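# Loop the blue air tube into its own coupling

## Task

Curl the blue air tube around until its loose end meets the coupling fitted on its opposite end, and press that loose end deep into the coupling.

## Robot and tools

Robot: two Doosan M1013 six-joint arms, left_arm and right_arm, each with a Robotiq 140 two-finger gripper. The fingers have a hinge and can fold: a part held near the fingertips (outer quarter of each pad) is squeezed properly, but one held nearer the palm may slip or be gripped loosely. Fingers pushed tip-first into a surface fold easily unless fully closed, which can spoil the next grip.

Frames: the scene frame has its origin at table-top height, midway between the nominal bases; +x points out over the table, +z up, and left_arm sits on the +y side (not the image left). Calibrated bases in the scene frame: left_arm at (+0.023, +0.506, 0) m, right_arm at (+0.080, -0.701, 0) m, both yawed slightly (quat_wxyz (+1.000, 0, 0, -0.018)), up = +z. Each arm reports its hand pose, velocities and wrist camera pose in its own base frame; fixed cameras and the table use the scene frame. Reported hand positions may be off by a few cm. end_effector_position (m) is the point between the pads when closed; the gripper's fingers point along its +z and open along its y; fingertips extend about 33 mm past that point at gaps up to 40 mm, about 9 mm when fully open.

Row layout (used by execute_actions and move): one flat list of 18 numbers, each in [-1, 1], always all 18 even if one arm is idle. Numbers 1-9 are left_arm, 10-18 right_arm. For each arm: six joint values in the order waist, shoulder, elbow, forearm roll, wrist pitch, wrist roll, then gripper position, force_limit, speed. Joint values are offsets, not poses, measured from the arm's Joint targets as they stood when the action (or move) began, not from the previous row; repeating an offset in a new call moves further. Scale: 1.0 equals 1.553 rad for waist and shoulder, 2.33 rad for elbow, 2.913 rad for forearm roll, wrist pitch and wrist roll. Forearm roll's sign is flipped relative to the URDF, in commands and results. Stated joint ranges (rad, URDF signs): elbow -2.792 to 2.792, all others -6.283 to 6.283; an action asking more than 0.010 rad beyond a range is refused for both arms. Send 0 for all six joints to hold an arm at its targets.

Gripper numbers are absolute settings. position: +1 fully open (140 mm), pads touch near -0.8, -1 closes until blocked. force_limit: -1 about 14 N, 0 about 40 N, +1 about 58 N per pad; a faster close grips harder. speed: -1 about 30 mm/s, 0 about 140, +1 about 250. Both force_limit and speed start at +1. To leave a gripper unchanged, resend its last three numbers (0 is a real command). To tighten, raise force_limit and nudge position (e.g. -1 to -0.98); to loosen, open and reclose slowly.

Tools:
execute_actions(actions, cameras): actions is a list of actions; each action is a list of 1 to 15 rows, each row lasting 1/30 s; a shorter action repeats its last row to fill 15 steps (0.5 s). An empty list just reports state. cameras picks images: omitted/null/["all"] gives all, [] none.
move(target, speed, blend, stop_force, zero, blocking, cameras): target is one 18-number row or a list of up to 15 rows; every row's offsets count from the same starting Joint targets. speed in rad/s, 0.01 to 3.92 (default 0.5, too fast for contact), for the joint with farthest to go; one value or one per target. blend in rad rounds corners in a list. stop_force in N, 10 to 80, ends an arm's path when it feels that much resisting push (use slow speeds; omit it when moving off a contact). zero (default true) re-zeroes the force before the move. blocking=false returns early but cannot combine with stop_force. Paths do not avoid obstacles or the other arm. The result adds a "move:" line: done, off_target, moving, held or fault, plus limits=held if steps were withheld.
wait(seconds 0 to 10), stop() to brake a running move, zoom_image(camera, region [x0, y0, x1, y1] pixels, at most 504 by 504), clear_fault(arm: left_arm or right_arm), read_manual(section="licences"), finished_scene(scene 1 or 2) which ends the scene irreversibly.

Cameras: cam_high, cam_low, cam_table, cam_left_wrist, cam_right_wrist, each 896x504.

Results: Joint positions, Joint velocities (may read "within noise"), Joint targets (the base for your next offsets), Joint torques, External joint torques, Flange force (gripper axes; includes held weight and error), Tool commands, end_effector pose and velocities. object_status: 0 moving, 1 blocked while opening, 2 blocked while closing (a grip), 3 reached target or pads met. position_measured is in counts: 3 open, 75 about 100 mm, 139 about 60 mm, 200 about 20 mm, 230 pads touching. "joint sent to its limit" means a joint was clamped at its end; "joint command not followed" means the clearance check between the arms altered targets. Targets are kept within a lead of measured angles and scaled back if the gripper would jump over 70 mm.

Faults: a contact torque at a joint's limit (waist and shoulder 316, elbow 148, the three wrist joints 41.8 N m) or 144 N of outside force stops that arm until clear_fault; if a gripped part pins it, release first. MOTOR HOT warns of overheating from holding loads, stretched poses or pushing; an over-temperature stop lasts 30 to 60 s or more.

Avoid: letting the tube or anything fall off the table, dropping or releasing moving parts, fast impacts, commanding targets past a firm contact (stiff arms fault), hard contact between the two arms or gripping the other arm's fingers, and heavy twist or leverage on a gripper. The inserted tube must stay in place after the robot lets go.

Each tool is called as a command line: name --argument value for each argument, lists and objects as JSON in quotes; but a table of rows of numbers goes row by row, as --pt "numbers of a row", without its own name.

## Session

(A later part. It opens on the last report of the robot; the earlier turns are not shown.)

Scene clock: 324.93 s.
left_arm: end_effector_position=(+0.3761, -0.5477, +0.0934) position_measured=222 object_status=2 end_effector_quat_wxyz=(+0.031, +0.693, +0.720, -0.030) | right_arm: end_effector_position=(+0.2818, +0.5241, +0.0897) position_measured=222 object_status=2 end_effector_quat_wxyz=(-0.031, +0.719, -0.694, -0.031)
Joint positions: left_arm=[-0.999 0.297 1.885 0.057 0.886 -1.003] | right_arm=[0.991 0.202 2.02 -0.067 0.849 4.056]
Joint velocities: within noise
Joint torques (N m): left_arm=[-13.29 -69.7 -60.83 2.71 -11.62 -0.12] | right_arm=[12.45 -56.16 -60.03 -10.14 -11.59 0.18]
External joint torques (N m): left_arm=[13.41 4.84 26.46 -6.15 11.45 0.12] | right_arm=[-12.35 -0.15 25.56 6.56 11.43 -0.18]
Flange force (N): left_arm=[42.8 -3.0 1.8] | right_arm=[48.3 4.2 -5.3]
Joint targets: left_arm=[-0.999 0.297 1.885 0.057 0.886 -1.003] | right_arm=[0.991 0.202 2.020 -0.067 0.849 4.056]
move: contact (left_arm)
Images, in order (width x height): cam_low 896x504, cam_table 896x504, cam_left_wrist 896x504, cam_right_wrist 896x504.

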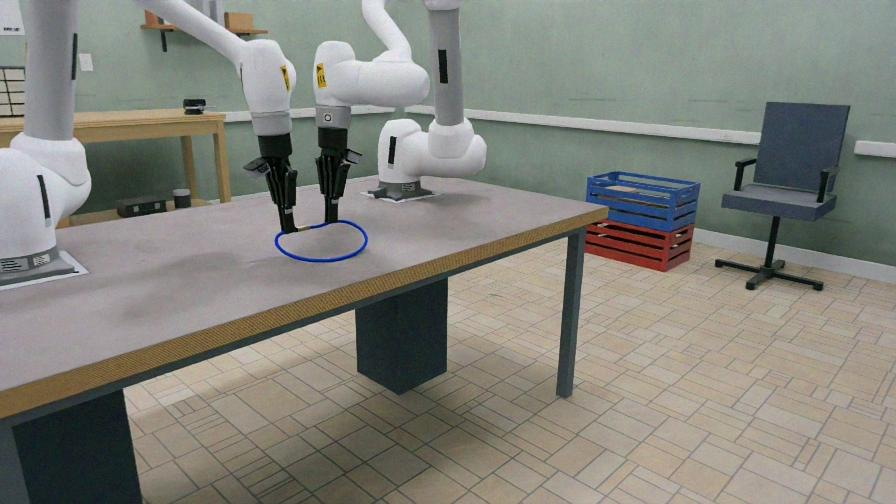

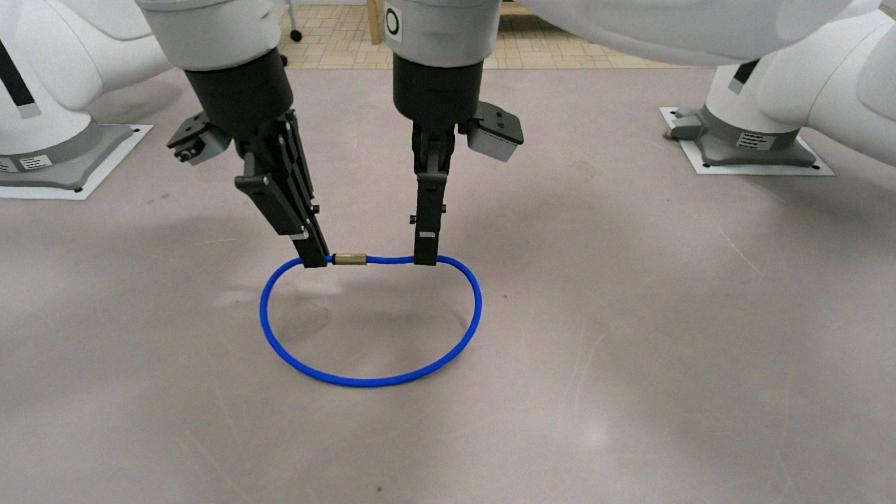

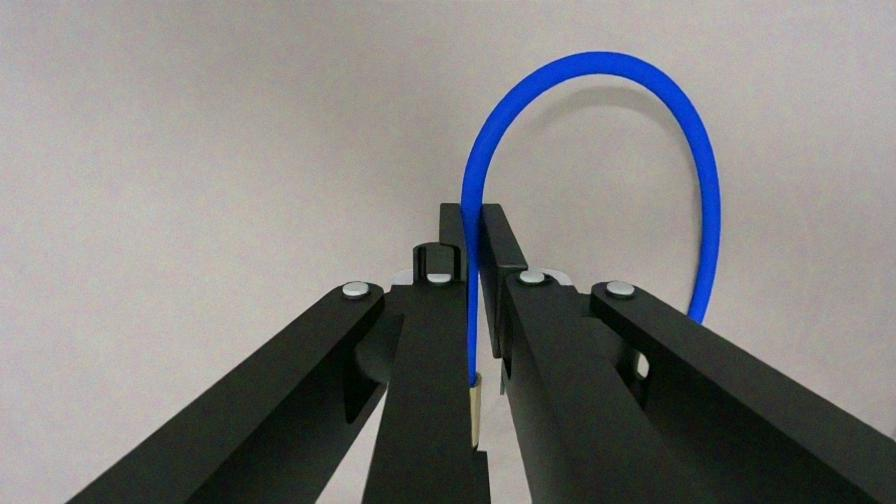

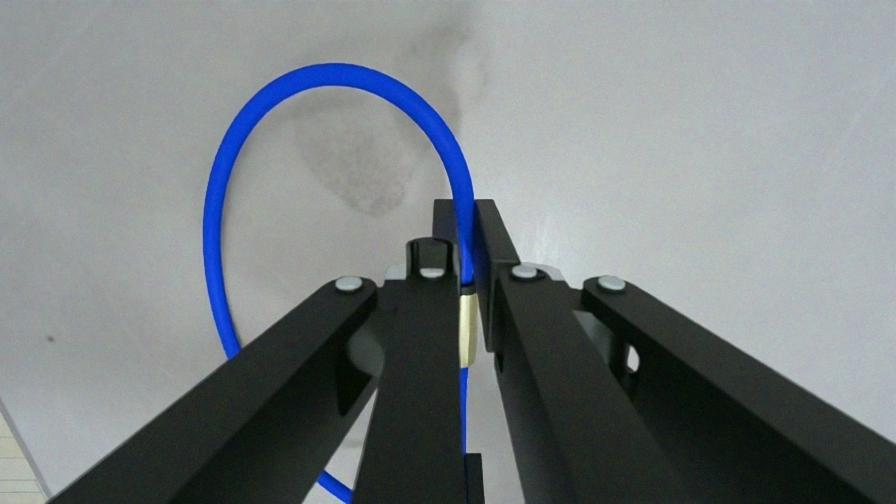

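move --target '[-0.0021,0.003,-0.0027,-0.0001,0.0005,-0.0012,-0.98,0.4,-1,0,0,0,0,0,0,-0.98,0.4,-1]' --speed 0.01 --stop_force 30 --cameras '["cam_table","cam_low","cam_right_wrist"]'

zoom_image --camera "cam_table" --region '[310, 230, 480, 290]'

Scene clock: 337.30 s.
left_arm: end_effector_position=(+0.3762, -0.5517, +0.0934) position_measured=222 object_status=2 end_effector_quat_wxyz=(+0.031, +0.693, +0.720, -0.030) | right_arm: end_effector_position=(+0.2818, +0.5241, +0.0897) position_measured=222 object_status=2 end_effector_quat_wxyz=(-0.031, +0.719, -0.694, -0.031)
Joint positions: left_arm=[-1.002 0.302 1.879 0.057 0.887 -1.006] | right_arm=[0.991 0.202 2.02 -0.067 0.849 4.056]
Joint velocities: within noise
Joint torques (N m): left_arm=[-8.16 -68.77 -50.13 0.44 -7.09 -0.12] | right_arm=[7.62 -55.99 -52.02 -7.82 -7.39 0.16]
External joint torques (N m): left_arm=[8.17 3.39 15.69 -3.88 6.93 0.12] | right_arm=[-7.71 0.77 17.59 4.23 7.22 -0.16]
Flange force (N): left_arm=[25.0 -1.0 1.3] | right_arm=[31.8 3.5 -1.3]
Joint targets: left_arm=[-1.002 0.302 1.879 0.057 0.887 -1.006] | right_arm=[0.991 0.202 2.020 -0.067 0.849 4.056]
move: done
Images, in order (width x height): cam_low 896x504, cam_table 896x504, cam_right_wrist 896x504.

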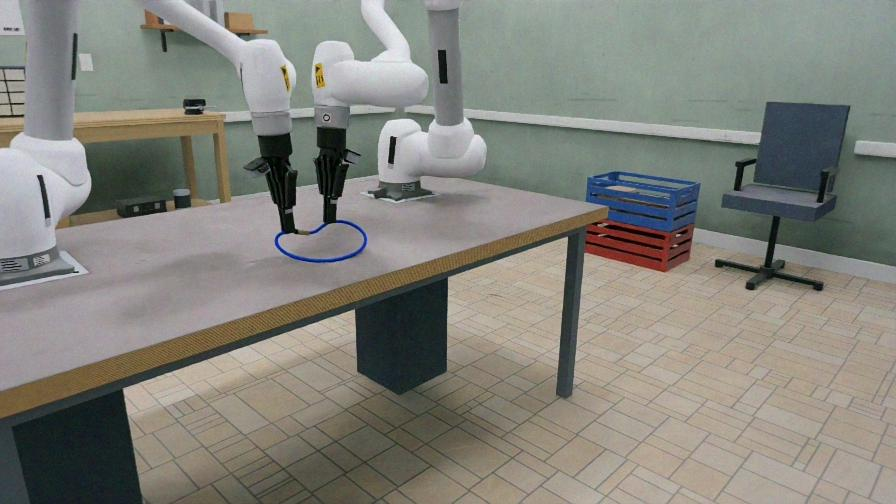

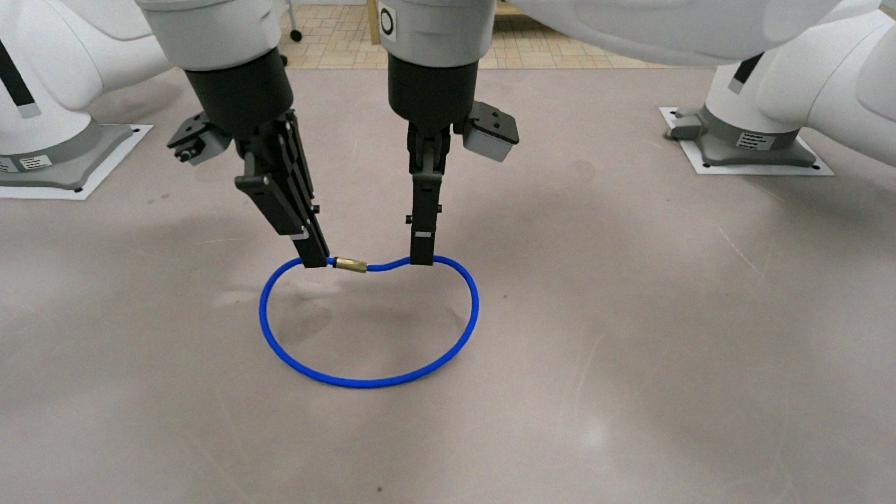

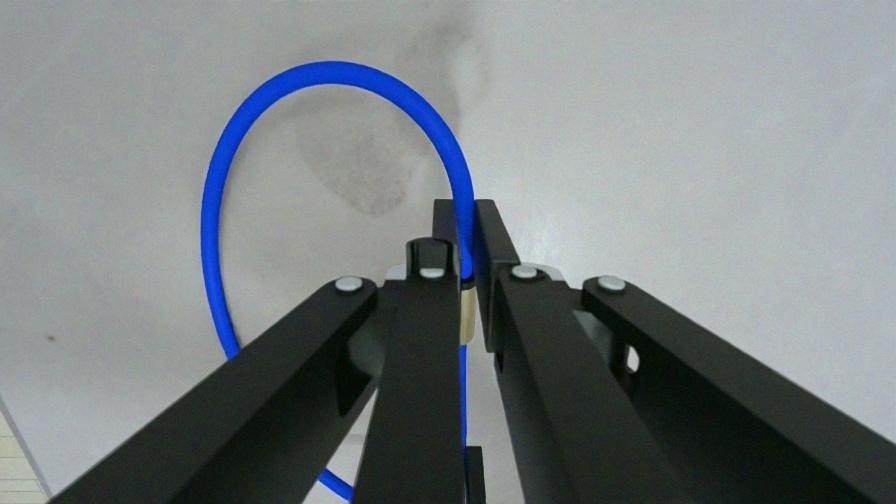

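Scaled by 2.965 from the camera's 896x504 image, which has a finer 1280x720 frame.

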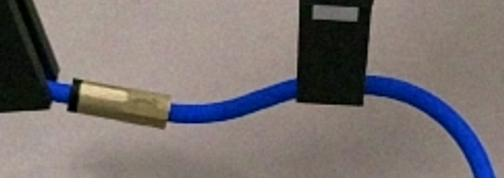

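move --target '[0.0032,-0.0045,0.0041,0.0002,-0.0008,0.0018,-0.98,0.4,-1,0,0,0,0,0,0,-0.98,0.4,-1]' --speed 0.01 --cameras '["cam_table","cam_low"]'

zoom_image --camera "cam_table" --region '[310, 230, 480, 290]'

Scene clock: 342.73 s.
left_arm: end_effector_position=(+0.3761, -0.5457, +0.0935) position_measured=222 object_status=2 end_effector_quat_wxyz=(+0.031, +0.693, +0.720, -0.030) | right_arm: end_effector_position=(+0.2818, +0.5242, +0.0898) position_measured=222 object_status=2 end_effector_quat_wxyz=(-0.031, +0.719, -0.694, -0.031)
Joint positions: left_arm=[-0.997 0.295 1.888 0.057 0.885 -1.001] | right_arm=[0.991 0.202 2.02 -0.067 0.849 4.056]
Joint velocities: within noise
Joint torques (N m): left_arm=[-3.37 -69.55 -43.56 -1.68 -2.82 -0.26] | right_arm=[3.23 -52.55 -41.42 -5.15 -2.99 0.18]
External joint torques (N m): left_arm=[3.24 5.64 9.28 -1.75 2.65 0.26] | right_arm=[-3.22 -3.41 7 1.57 2.82 -0.18]
Flange force (N): left_arm=[10.7 -0.1 7.4] | right_arm=[17.1 3.8 -4.8]
Joint targets: left_arm=[-0.997 0.295 1.888 0.057 0.885 -1.001] | right_arm=[0.991 0.202 2.020 -0.067 0.849 4.056]
move: done
Images, in order (width x height): cam_low 896x504, cam_table 896x504.

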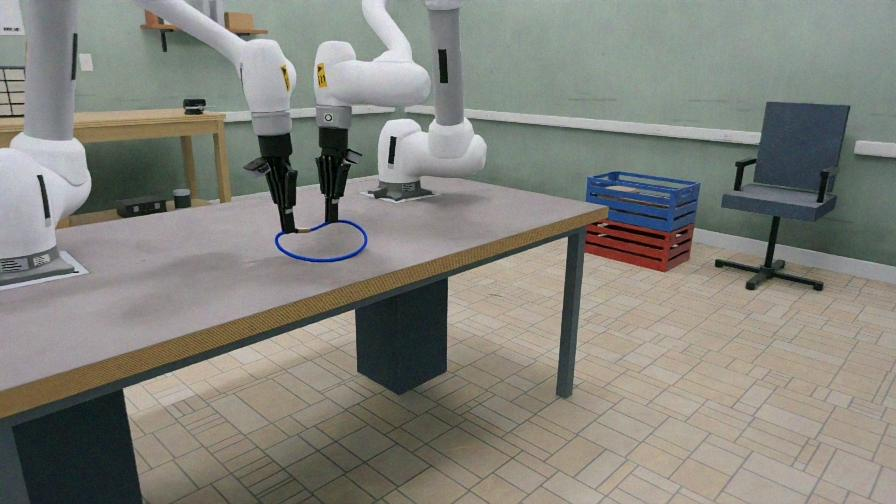

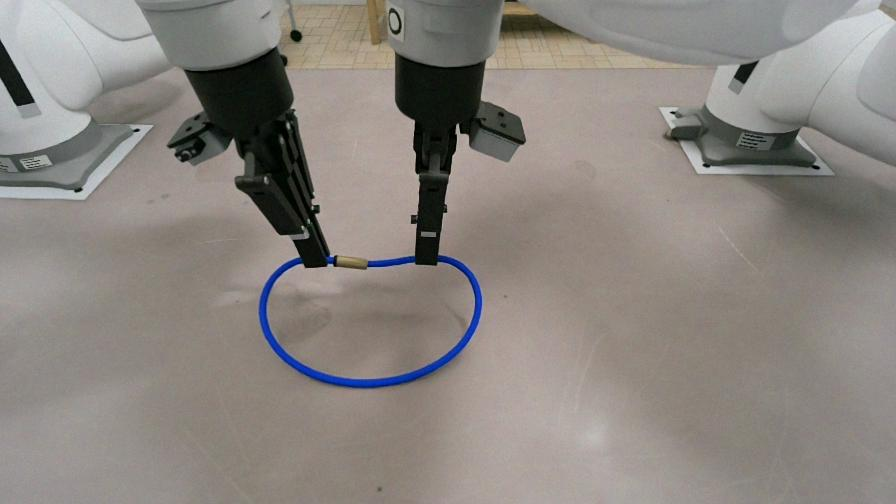

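Scaled by 2.965 from the camera's 896x504 image, which has a finer 1280x720 frame.

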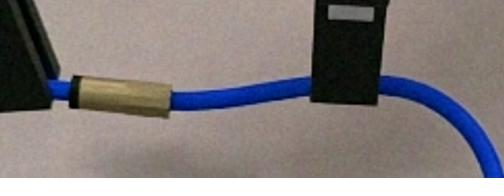

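move --target '[0,0,0,0,0,0,-0.3,0.4,-1,0,0,0,0,0,0,-0.98,0.4,-1]' --cameras '["cam_table","cam_low","cam_left_wrist"]'

zoom_image --camera "cam_table" --region '[310, 230, 480, 290]'

zoom_image --camera "cam_low" --region '[280, 200, 360, 245]'

Scene clock: 351.30 s.
left_arm: end_effector_position=(+0.3761, -0.5456, +0.0934) position_measured=167 object_status=0 end_effector_quat_wxyz=(+0.031, +0.693, +0.720, -0.030) | right_arm: end_effector_position=(+0.2818, +0.5241, +0.0897) position_measured=222 object_status=2 end_effector_quat_wxyz=(-0.031, +0.719, -0.694, -0.031)
Joint positions: left_arm=[-0.997 0.295 1.888 0.057 0.885 -1.001] | right_arm=[0.991 0.202 2.02 -0.067 0.849 4.056]
Joint velocities: within noise
Joint torques (N m): left_arm=[-0.31 -67.39 -36.75 -3.31 0.08 -0.01] | right_arm=[0.65 -52.51 -36.24 -3.62 -0.35 0.08]
External joint torques (N m): left_arm=[0.17 3.43 2.51 -0.12 -0.25 0.01] | right_arm=[-0.6 -2.88 1.79 0.03 0.18 -0.07]
Flange force (N): left_arm=[0.8 0.1 5.8] | right_arm=[6.7 2.9 -2.5]
Joint targets: left_arm=[-0.997 0.295 1.888 0.057 0.885 -1.001] | right_arm=[0.991 0.202 2.020 -0.067 0.849 4.056]
move: done
Images, in order (width x height): cam_low 896x504, cam_table 896x504, cam_left_wrist 896x504.

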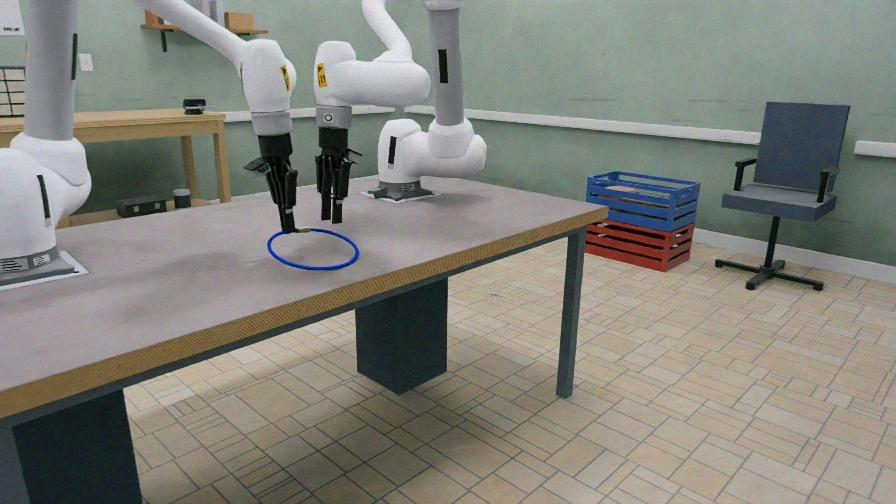

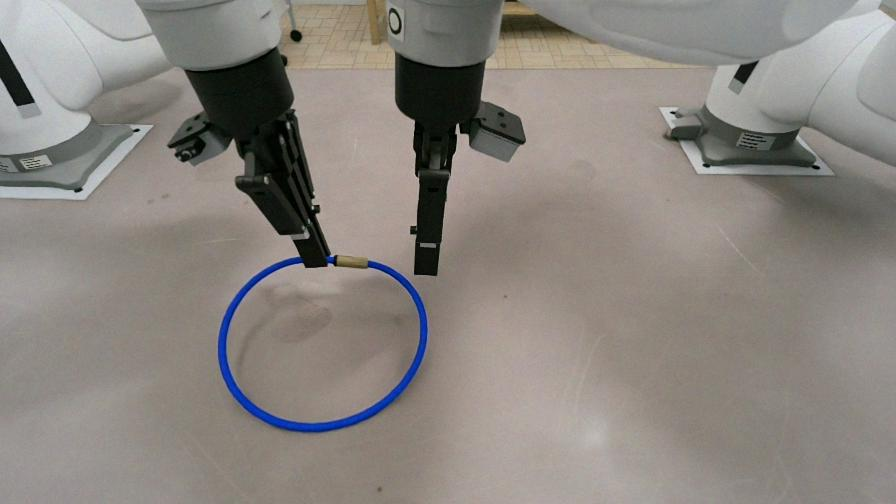

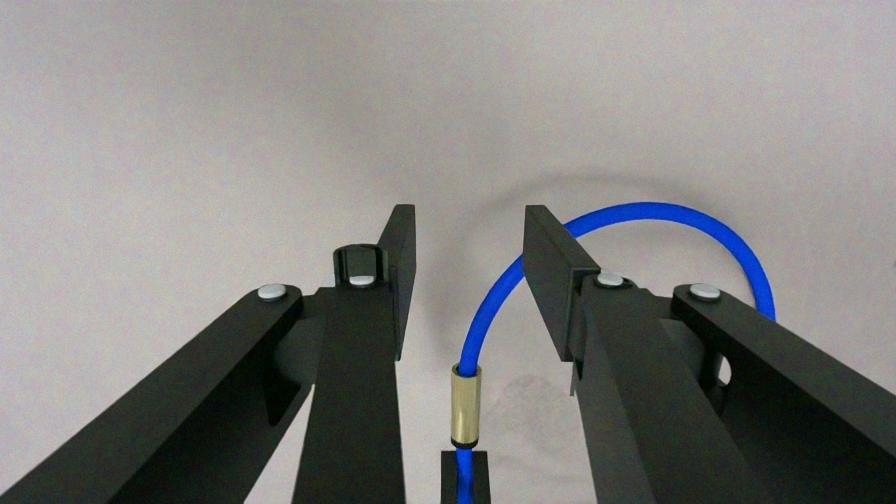

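Scaled by 2.965 from the camera's 896x504 image, which has a finer 1280x720 frame.

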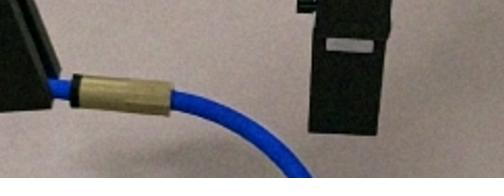

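Scaled by 6.300 from the camera's 896x504 image, which has a finer 1280x720 frame.

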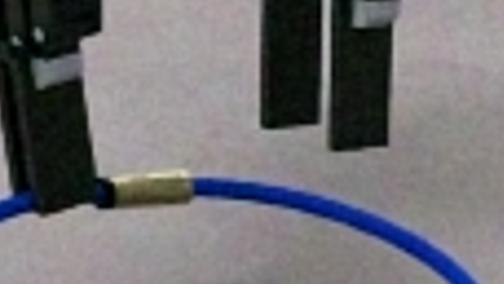

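move --target '[0,-0.0531,-0.0288,0,0.0515,0,-0.3,0.4,-1,0,0,0,0,0,0,-0.98,0.4,-1]' --speed 0.2 --cameras '[]'

move --target '[0,0,0,0,0,0,-0.3,0.4,-1,0,0.0387,0.0172,-0.0023,-0.0344,-0.0035,-0.98,0.4,-1]' --speed 0.07 --cameras '["cam_low","cam_table"]'

move --target '[0,0,0,0,0,0,-0.3,0.4,-1,0,0,0,0,0,0,-0.3,0.4,-1]' --cameras '[]'

move --target '[0,0,0,0,0,0,-0.3,0.4,-1,0,-0.0774,-0.0344,0.0023,0.07,0.0035,-0.3,0.4,-1]' --speed 0.15

zoom_image --camera "cam_table" --region '[290, 230, 430, 320]'

Scene clock: 366.40 s.
left_arm: end_effector_position=(+0.3710, -0.5407, +0.1780) position_measured=167 object_status=3 end_effector_quat_wxyz=(+0.031, +0.695, +0.717, -0.032) | right_arm: end_effector_position=(+0.2818, +0.5241, +0.0897) position_measured=222 object_status=2 end_effector_quat_wxyz=(-0.031, +0.719, -0.694, -0.031)
Joint positions: left_arm=[-0.997 0.212 1.821 0.057 1.035 -1.001] | right_arm=[0.991 0.202 2.02 -0.067 0.849 4.056]
Joint velocities: within noise
Joint torques (N m): left_arm=[-0.08 -61.33 -39.85 -3.56 0.33 0.02] | right_arm=[0.87 -52.42 -36.46 -3.61 -0.28 0.03]
External joint torques (N m): left_arm=[0.21 2.32 2.43 -0.17 -0.5 -0.02] | right_arm=[-0.86 -3.3 1.99 0.02 0.12 -0.03]
Flange force (N): left_arm=[1.7 -0.5 5.1] | right_arm=[7.8 3.1 -2.8]
Joint targets: left_arm=[-0.997 0.212 1.821 0.057 1.035 -1.001] | right_arm=[0.991 0.202 2.020 -0.067 0.849 4.056]
move: done
No camera images: "cameras" was empty.

Scene clock: 368.17 s.
left_arm: end_effector_position=(+0.3710, -0.5407, +0.1781) position_measured=167 object_status=3 end_effector_quat_wxyz=(+0.031, +0.695, +0.717, -0.032) | right_arm: end_effector_position=(+0.2820, +0.5243, +0.0385) position_measured=222 object_status=2 end_effector_quat_wxyz=(-0.031, +0.719, -0.694, -0.031)
Joint positions: left_arm=[-0.997 0.212 1.821 0.057 1.035 -1.001] | right_arm=[0.991 0.262 2.06 -0.073 0.749 4.046]
Joint velocities: within noise
Joint torques (N m): left_arm=[0.24 -62.18 -39.91 -3.51 0.08 -0.05] | right_arm=[1.5 -53.18 -30.91 -3.49 -0.34 0.02]
External joint torques (N m): left_arm=[-0.32 3.18 2.47 -0.22 -0.25 0.05] | right_arm=[-1.37 -6.09 -0.84 0.19 0.17 -0.02]
Flange force (N): left_arm=[0.2 -0.4 5.4] | right_arm=[6.1 1.4 -9.1]
Joint targets: left_arm=[-0.997 0.212 1.821 0.057 1.035 -1.001] | right_arm=[0.991 0.262 2.060 -0.073 0.748 4.046]
move: done
Images, in order (width x height): cam_low 896x504, cam_table 896x504.

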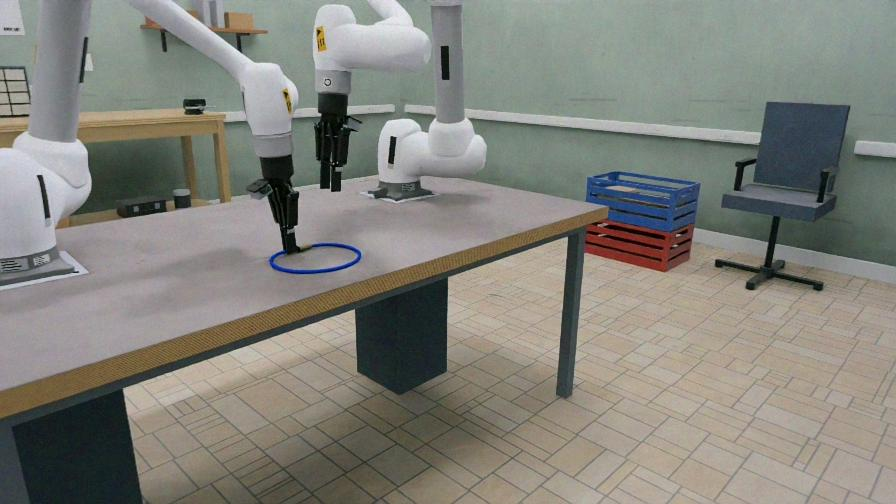

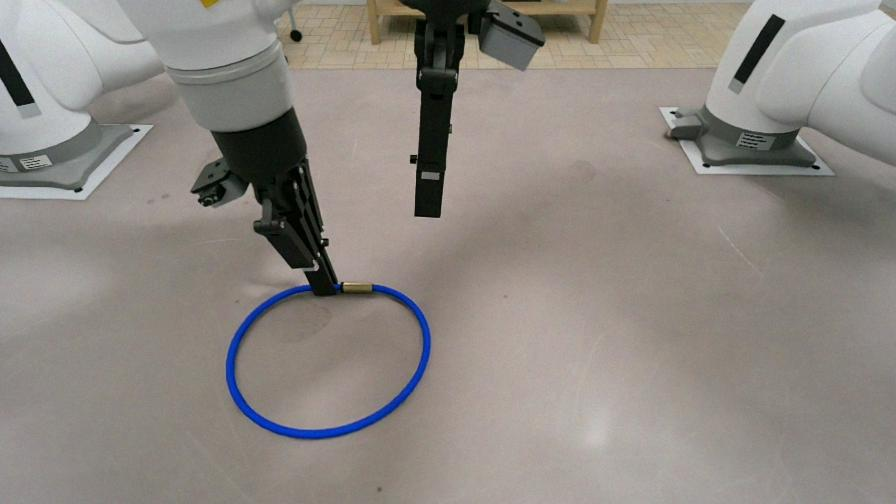

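Scene clock: 369.57 s.
left_arm: end_effector_position=(+0.3710, -0.5407, +0.1781) position_measured=167 object_status=3 end_effector_quat_wxyz=(+0.031, +0.695, +0.717, -0.032) | right_arm: end_effector_position=(+0.2820, +0.5243, +0.0384) position_measured=167 object_status=0 end_effector_quat_wxyz=(-0.031, +0.719, -0.694, -0.031)
Joint positions: left_arm=[-0.997 0.212 1.821 0.057 1.035 -1.001] | right_arm=[0.991 0.262 2.06 -0.073 0.748 4.046]
Joint velocities: within noise
Joint torques (N m): left_arm=[0.1 -62.54 -39.8 -3.62 0.16 0.01] | right_arm=[1.03 -55.79 -33.52 -3.29 -0.31 0.01]
External joint torques (N m): left_arm=[-0.02 3.5 2.3 -0.13 -0.33 -0.01] | right_arm=[-1.21 -3.3 1.88 0.01 0.16 -0.01]
Flange force (N): left_arm=[-0.2 0.4 5.7] | right_arm=[7.6 2.4 -3.8]
Joint targets: left_arm=[-0.997 0.212 1.821 0.057 1.035 -1.001] | right_arm=[0.991 0.262 2.060 -0.073 0.748 4.046]
move: done
No camera images: "cameras" was empty.

Scene clock: 371.33 s.
left_arm: end_effector_position=(+0.3710, -0.5407, +0.1781) position_measured=167 object_status=3 end_effector_quat_wxyz=(+0.031, +0.695, +0.717, -0.032) | right_arm: end_effector_position=(+0.2772, +0.5197, +0.1422) position_measured=167 object_status=3 end_effector_quat_wxyz=(-0.029, +0.721, -0.692, -0.033)
Joint positions: left_arm=[-0.997 0.212 1.821 0.057 1.035 -1.001] | right_arm=[0.991 0.142 1.98 -0.067 0.952 4.056]
Joint velocities: within noise
Joint torques (N m): left_arm=[0.68 -62.12 -39.79 -3.52 0.14 0.02] | right_arm=[1.17 -47.58 -38.3 -3.86 -0.34 0.08]
External joint torques (N m): left_arm=[-0.77 2.66 2.17 -0.23 -0.32 -0.02] | right_arm=[-1.18 -3.46 1.54 0.02 0.17 -0.08]
Flange force (N): left_arm=[-0.1 -1.2 4.9] | right_arm=[7.8 2.3 -2.6]
Joint targets: left_arm=[-0.997 0.212 1.821 0.057 1.035 -1.001] | right_arm=[0.991 0.142 1.980 -0.067 0.952 4.056]
move: done

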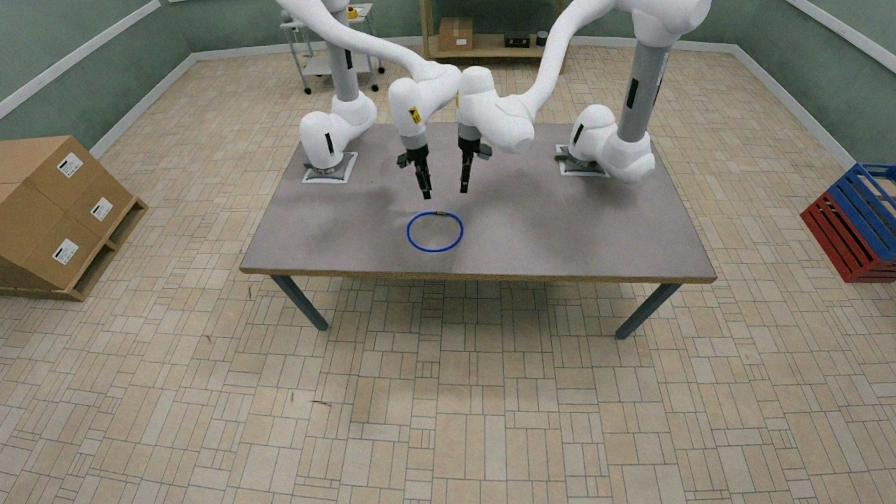

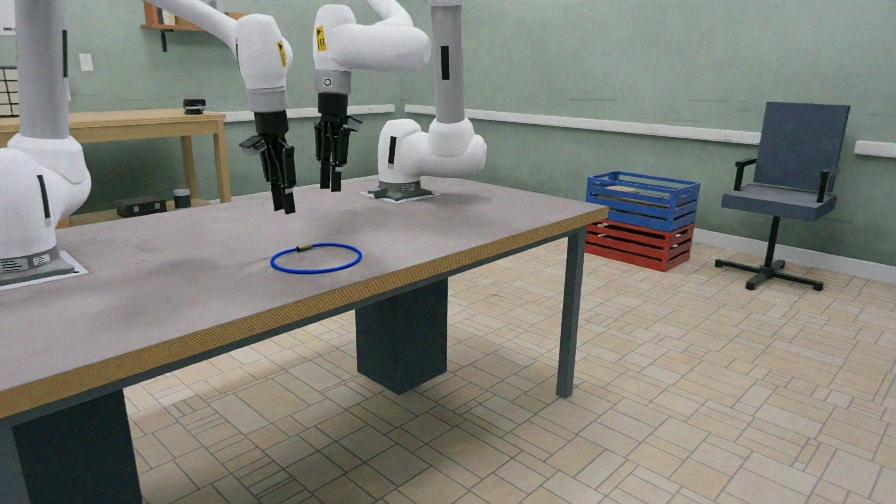

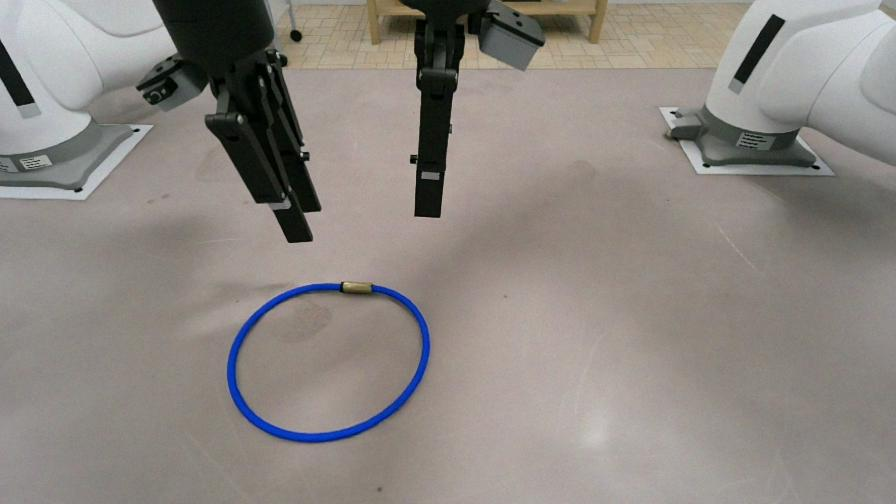

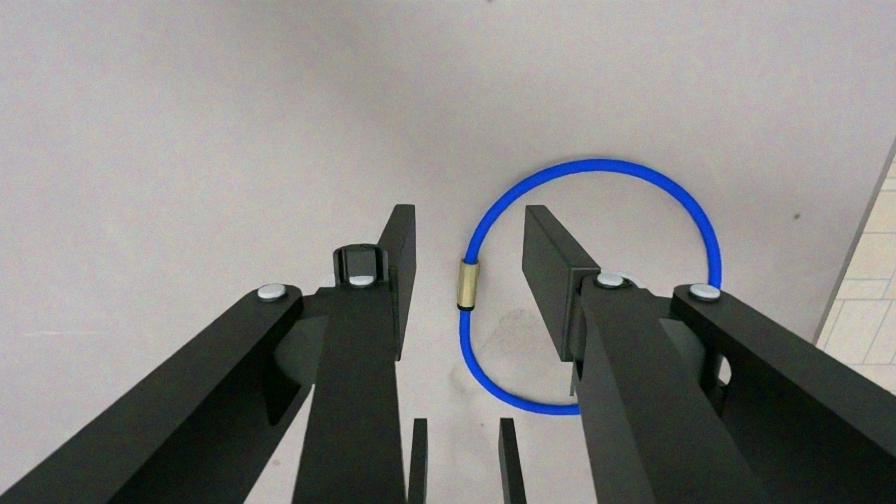

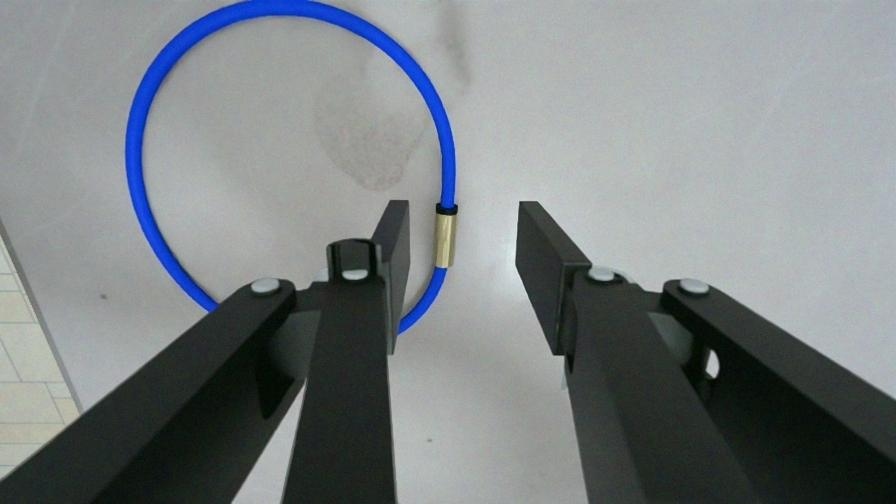

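Scaled by 3.600 from the camera's 896x504 image, which has a finer 1280x720 frame.

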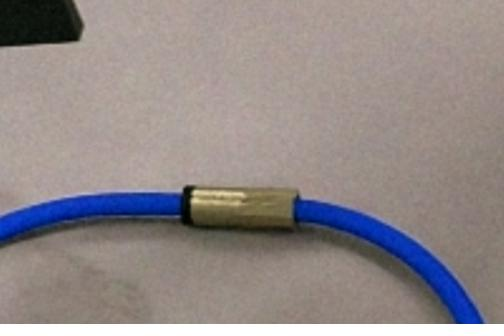

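Seated and free.

finished_scene --scene 1

The scene is finished: the task was done.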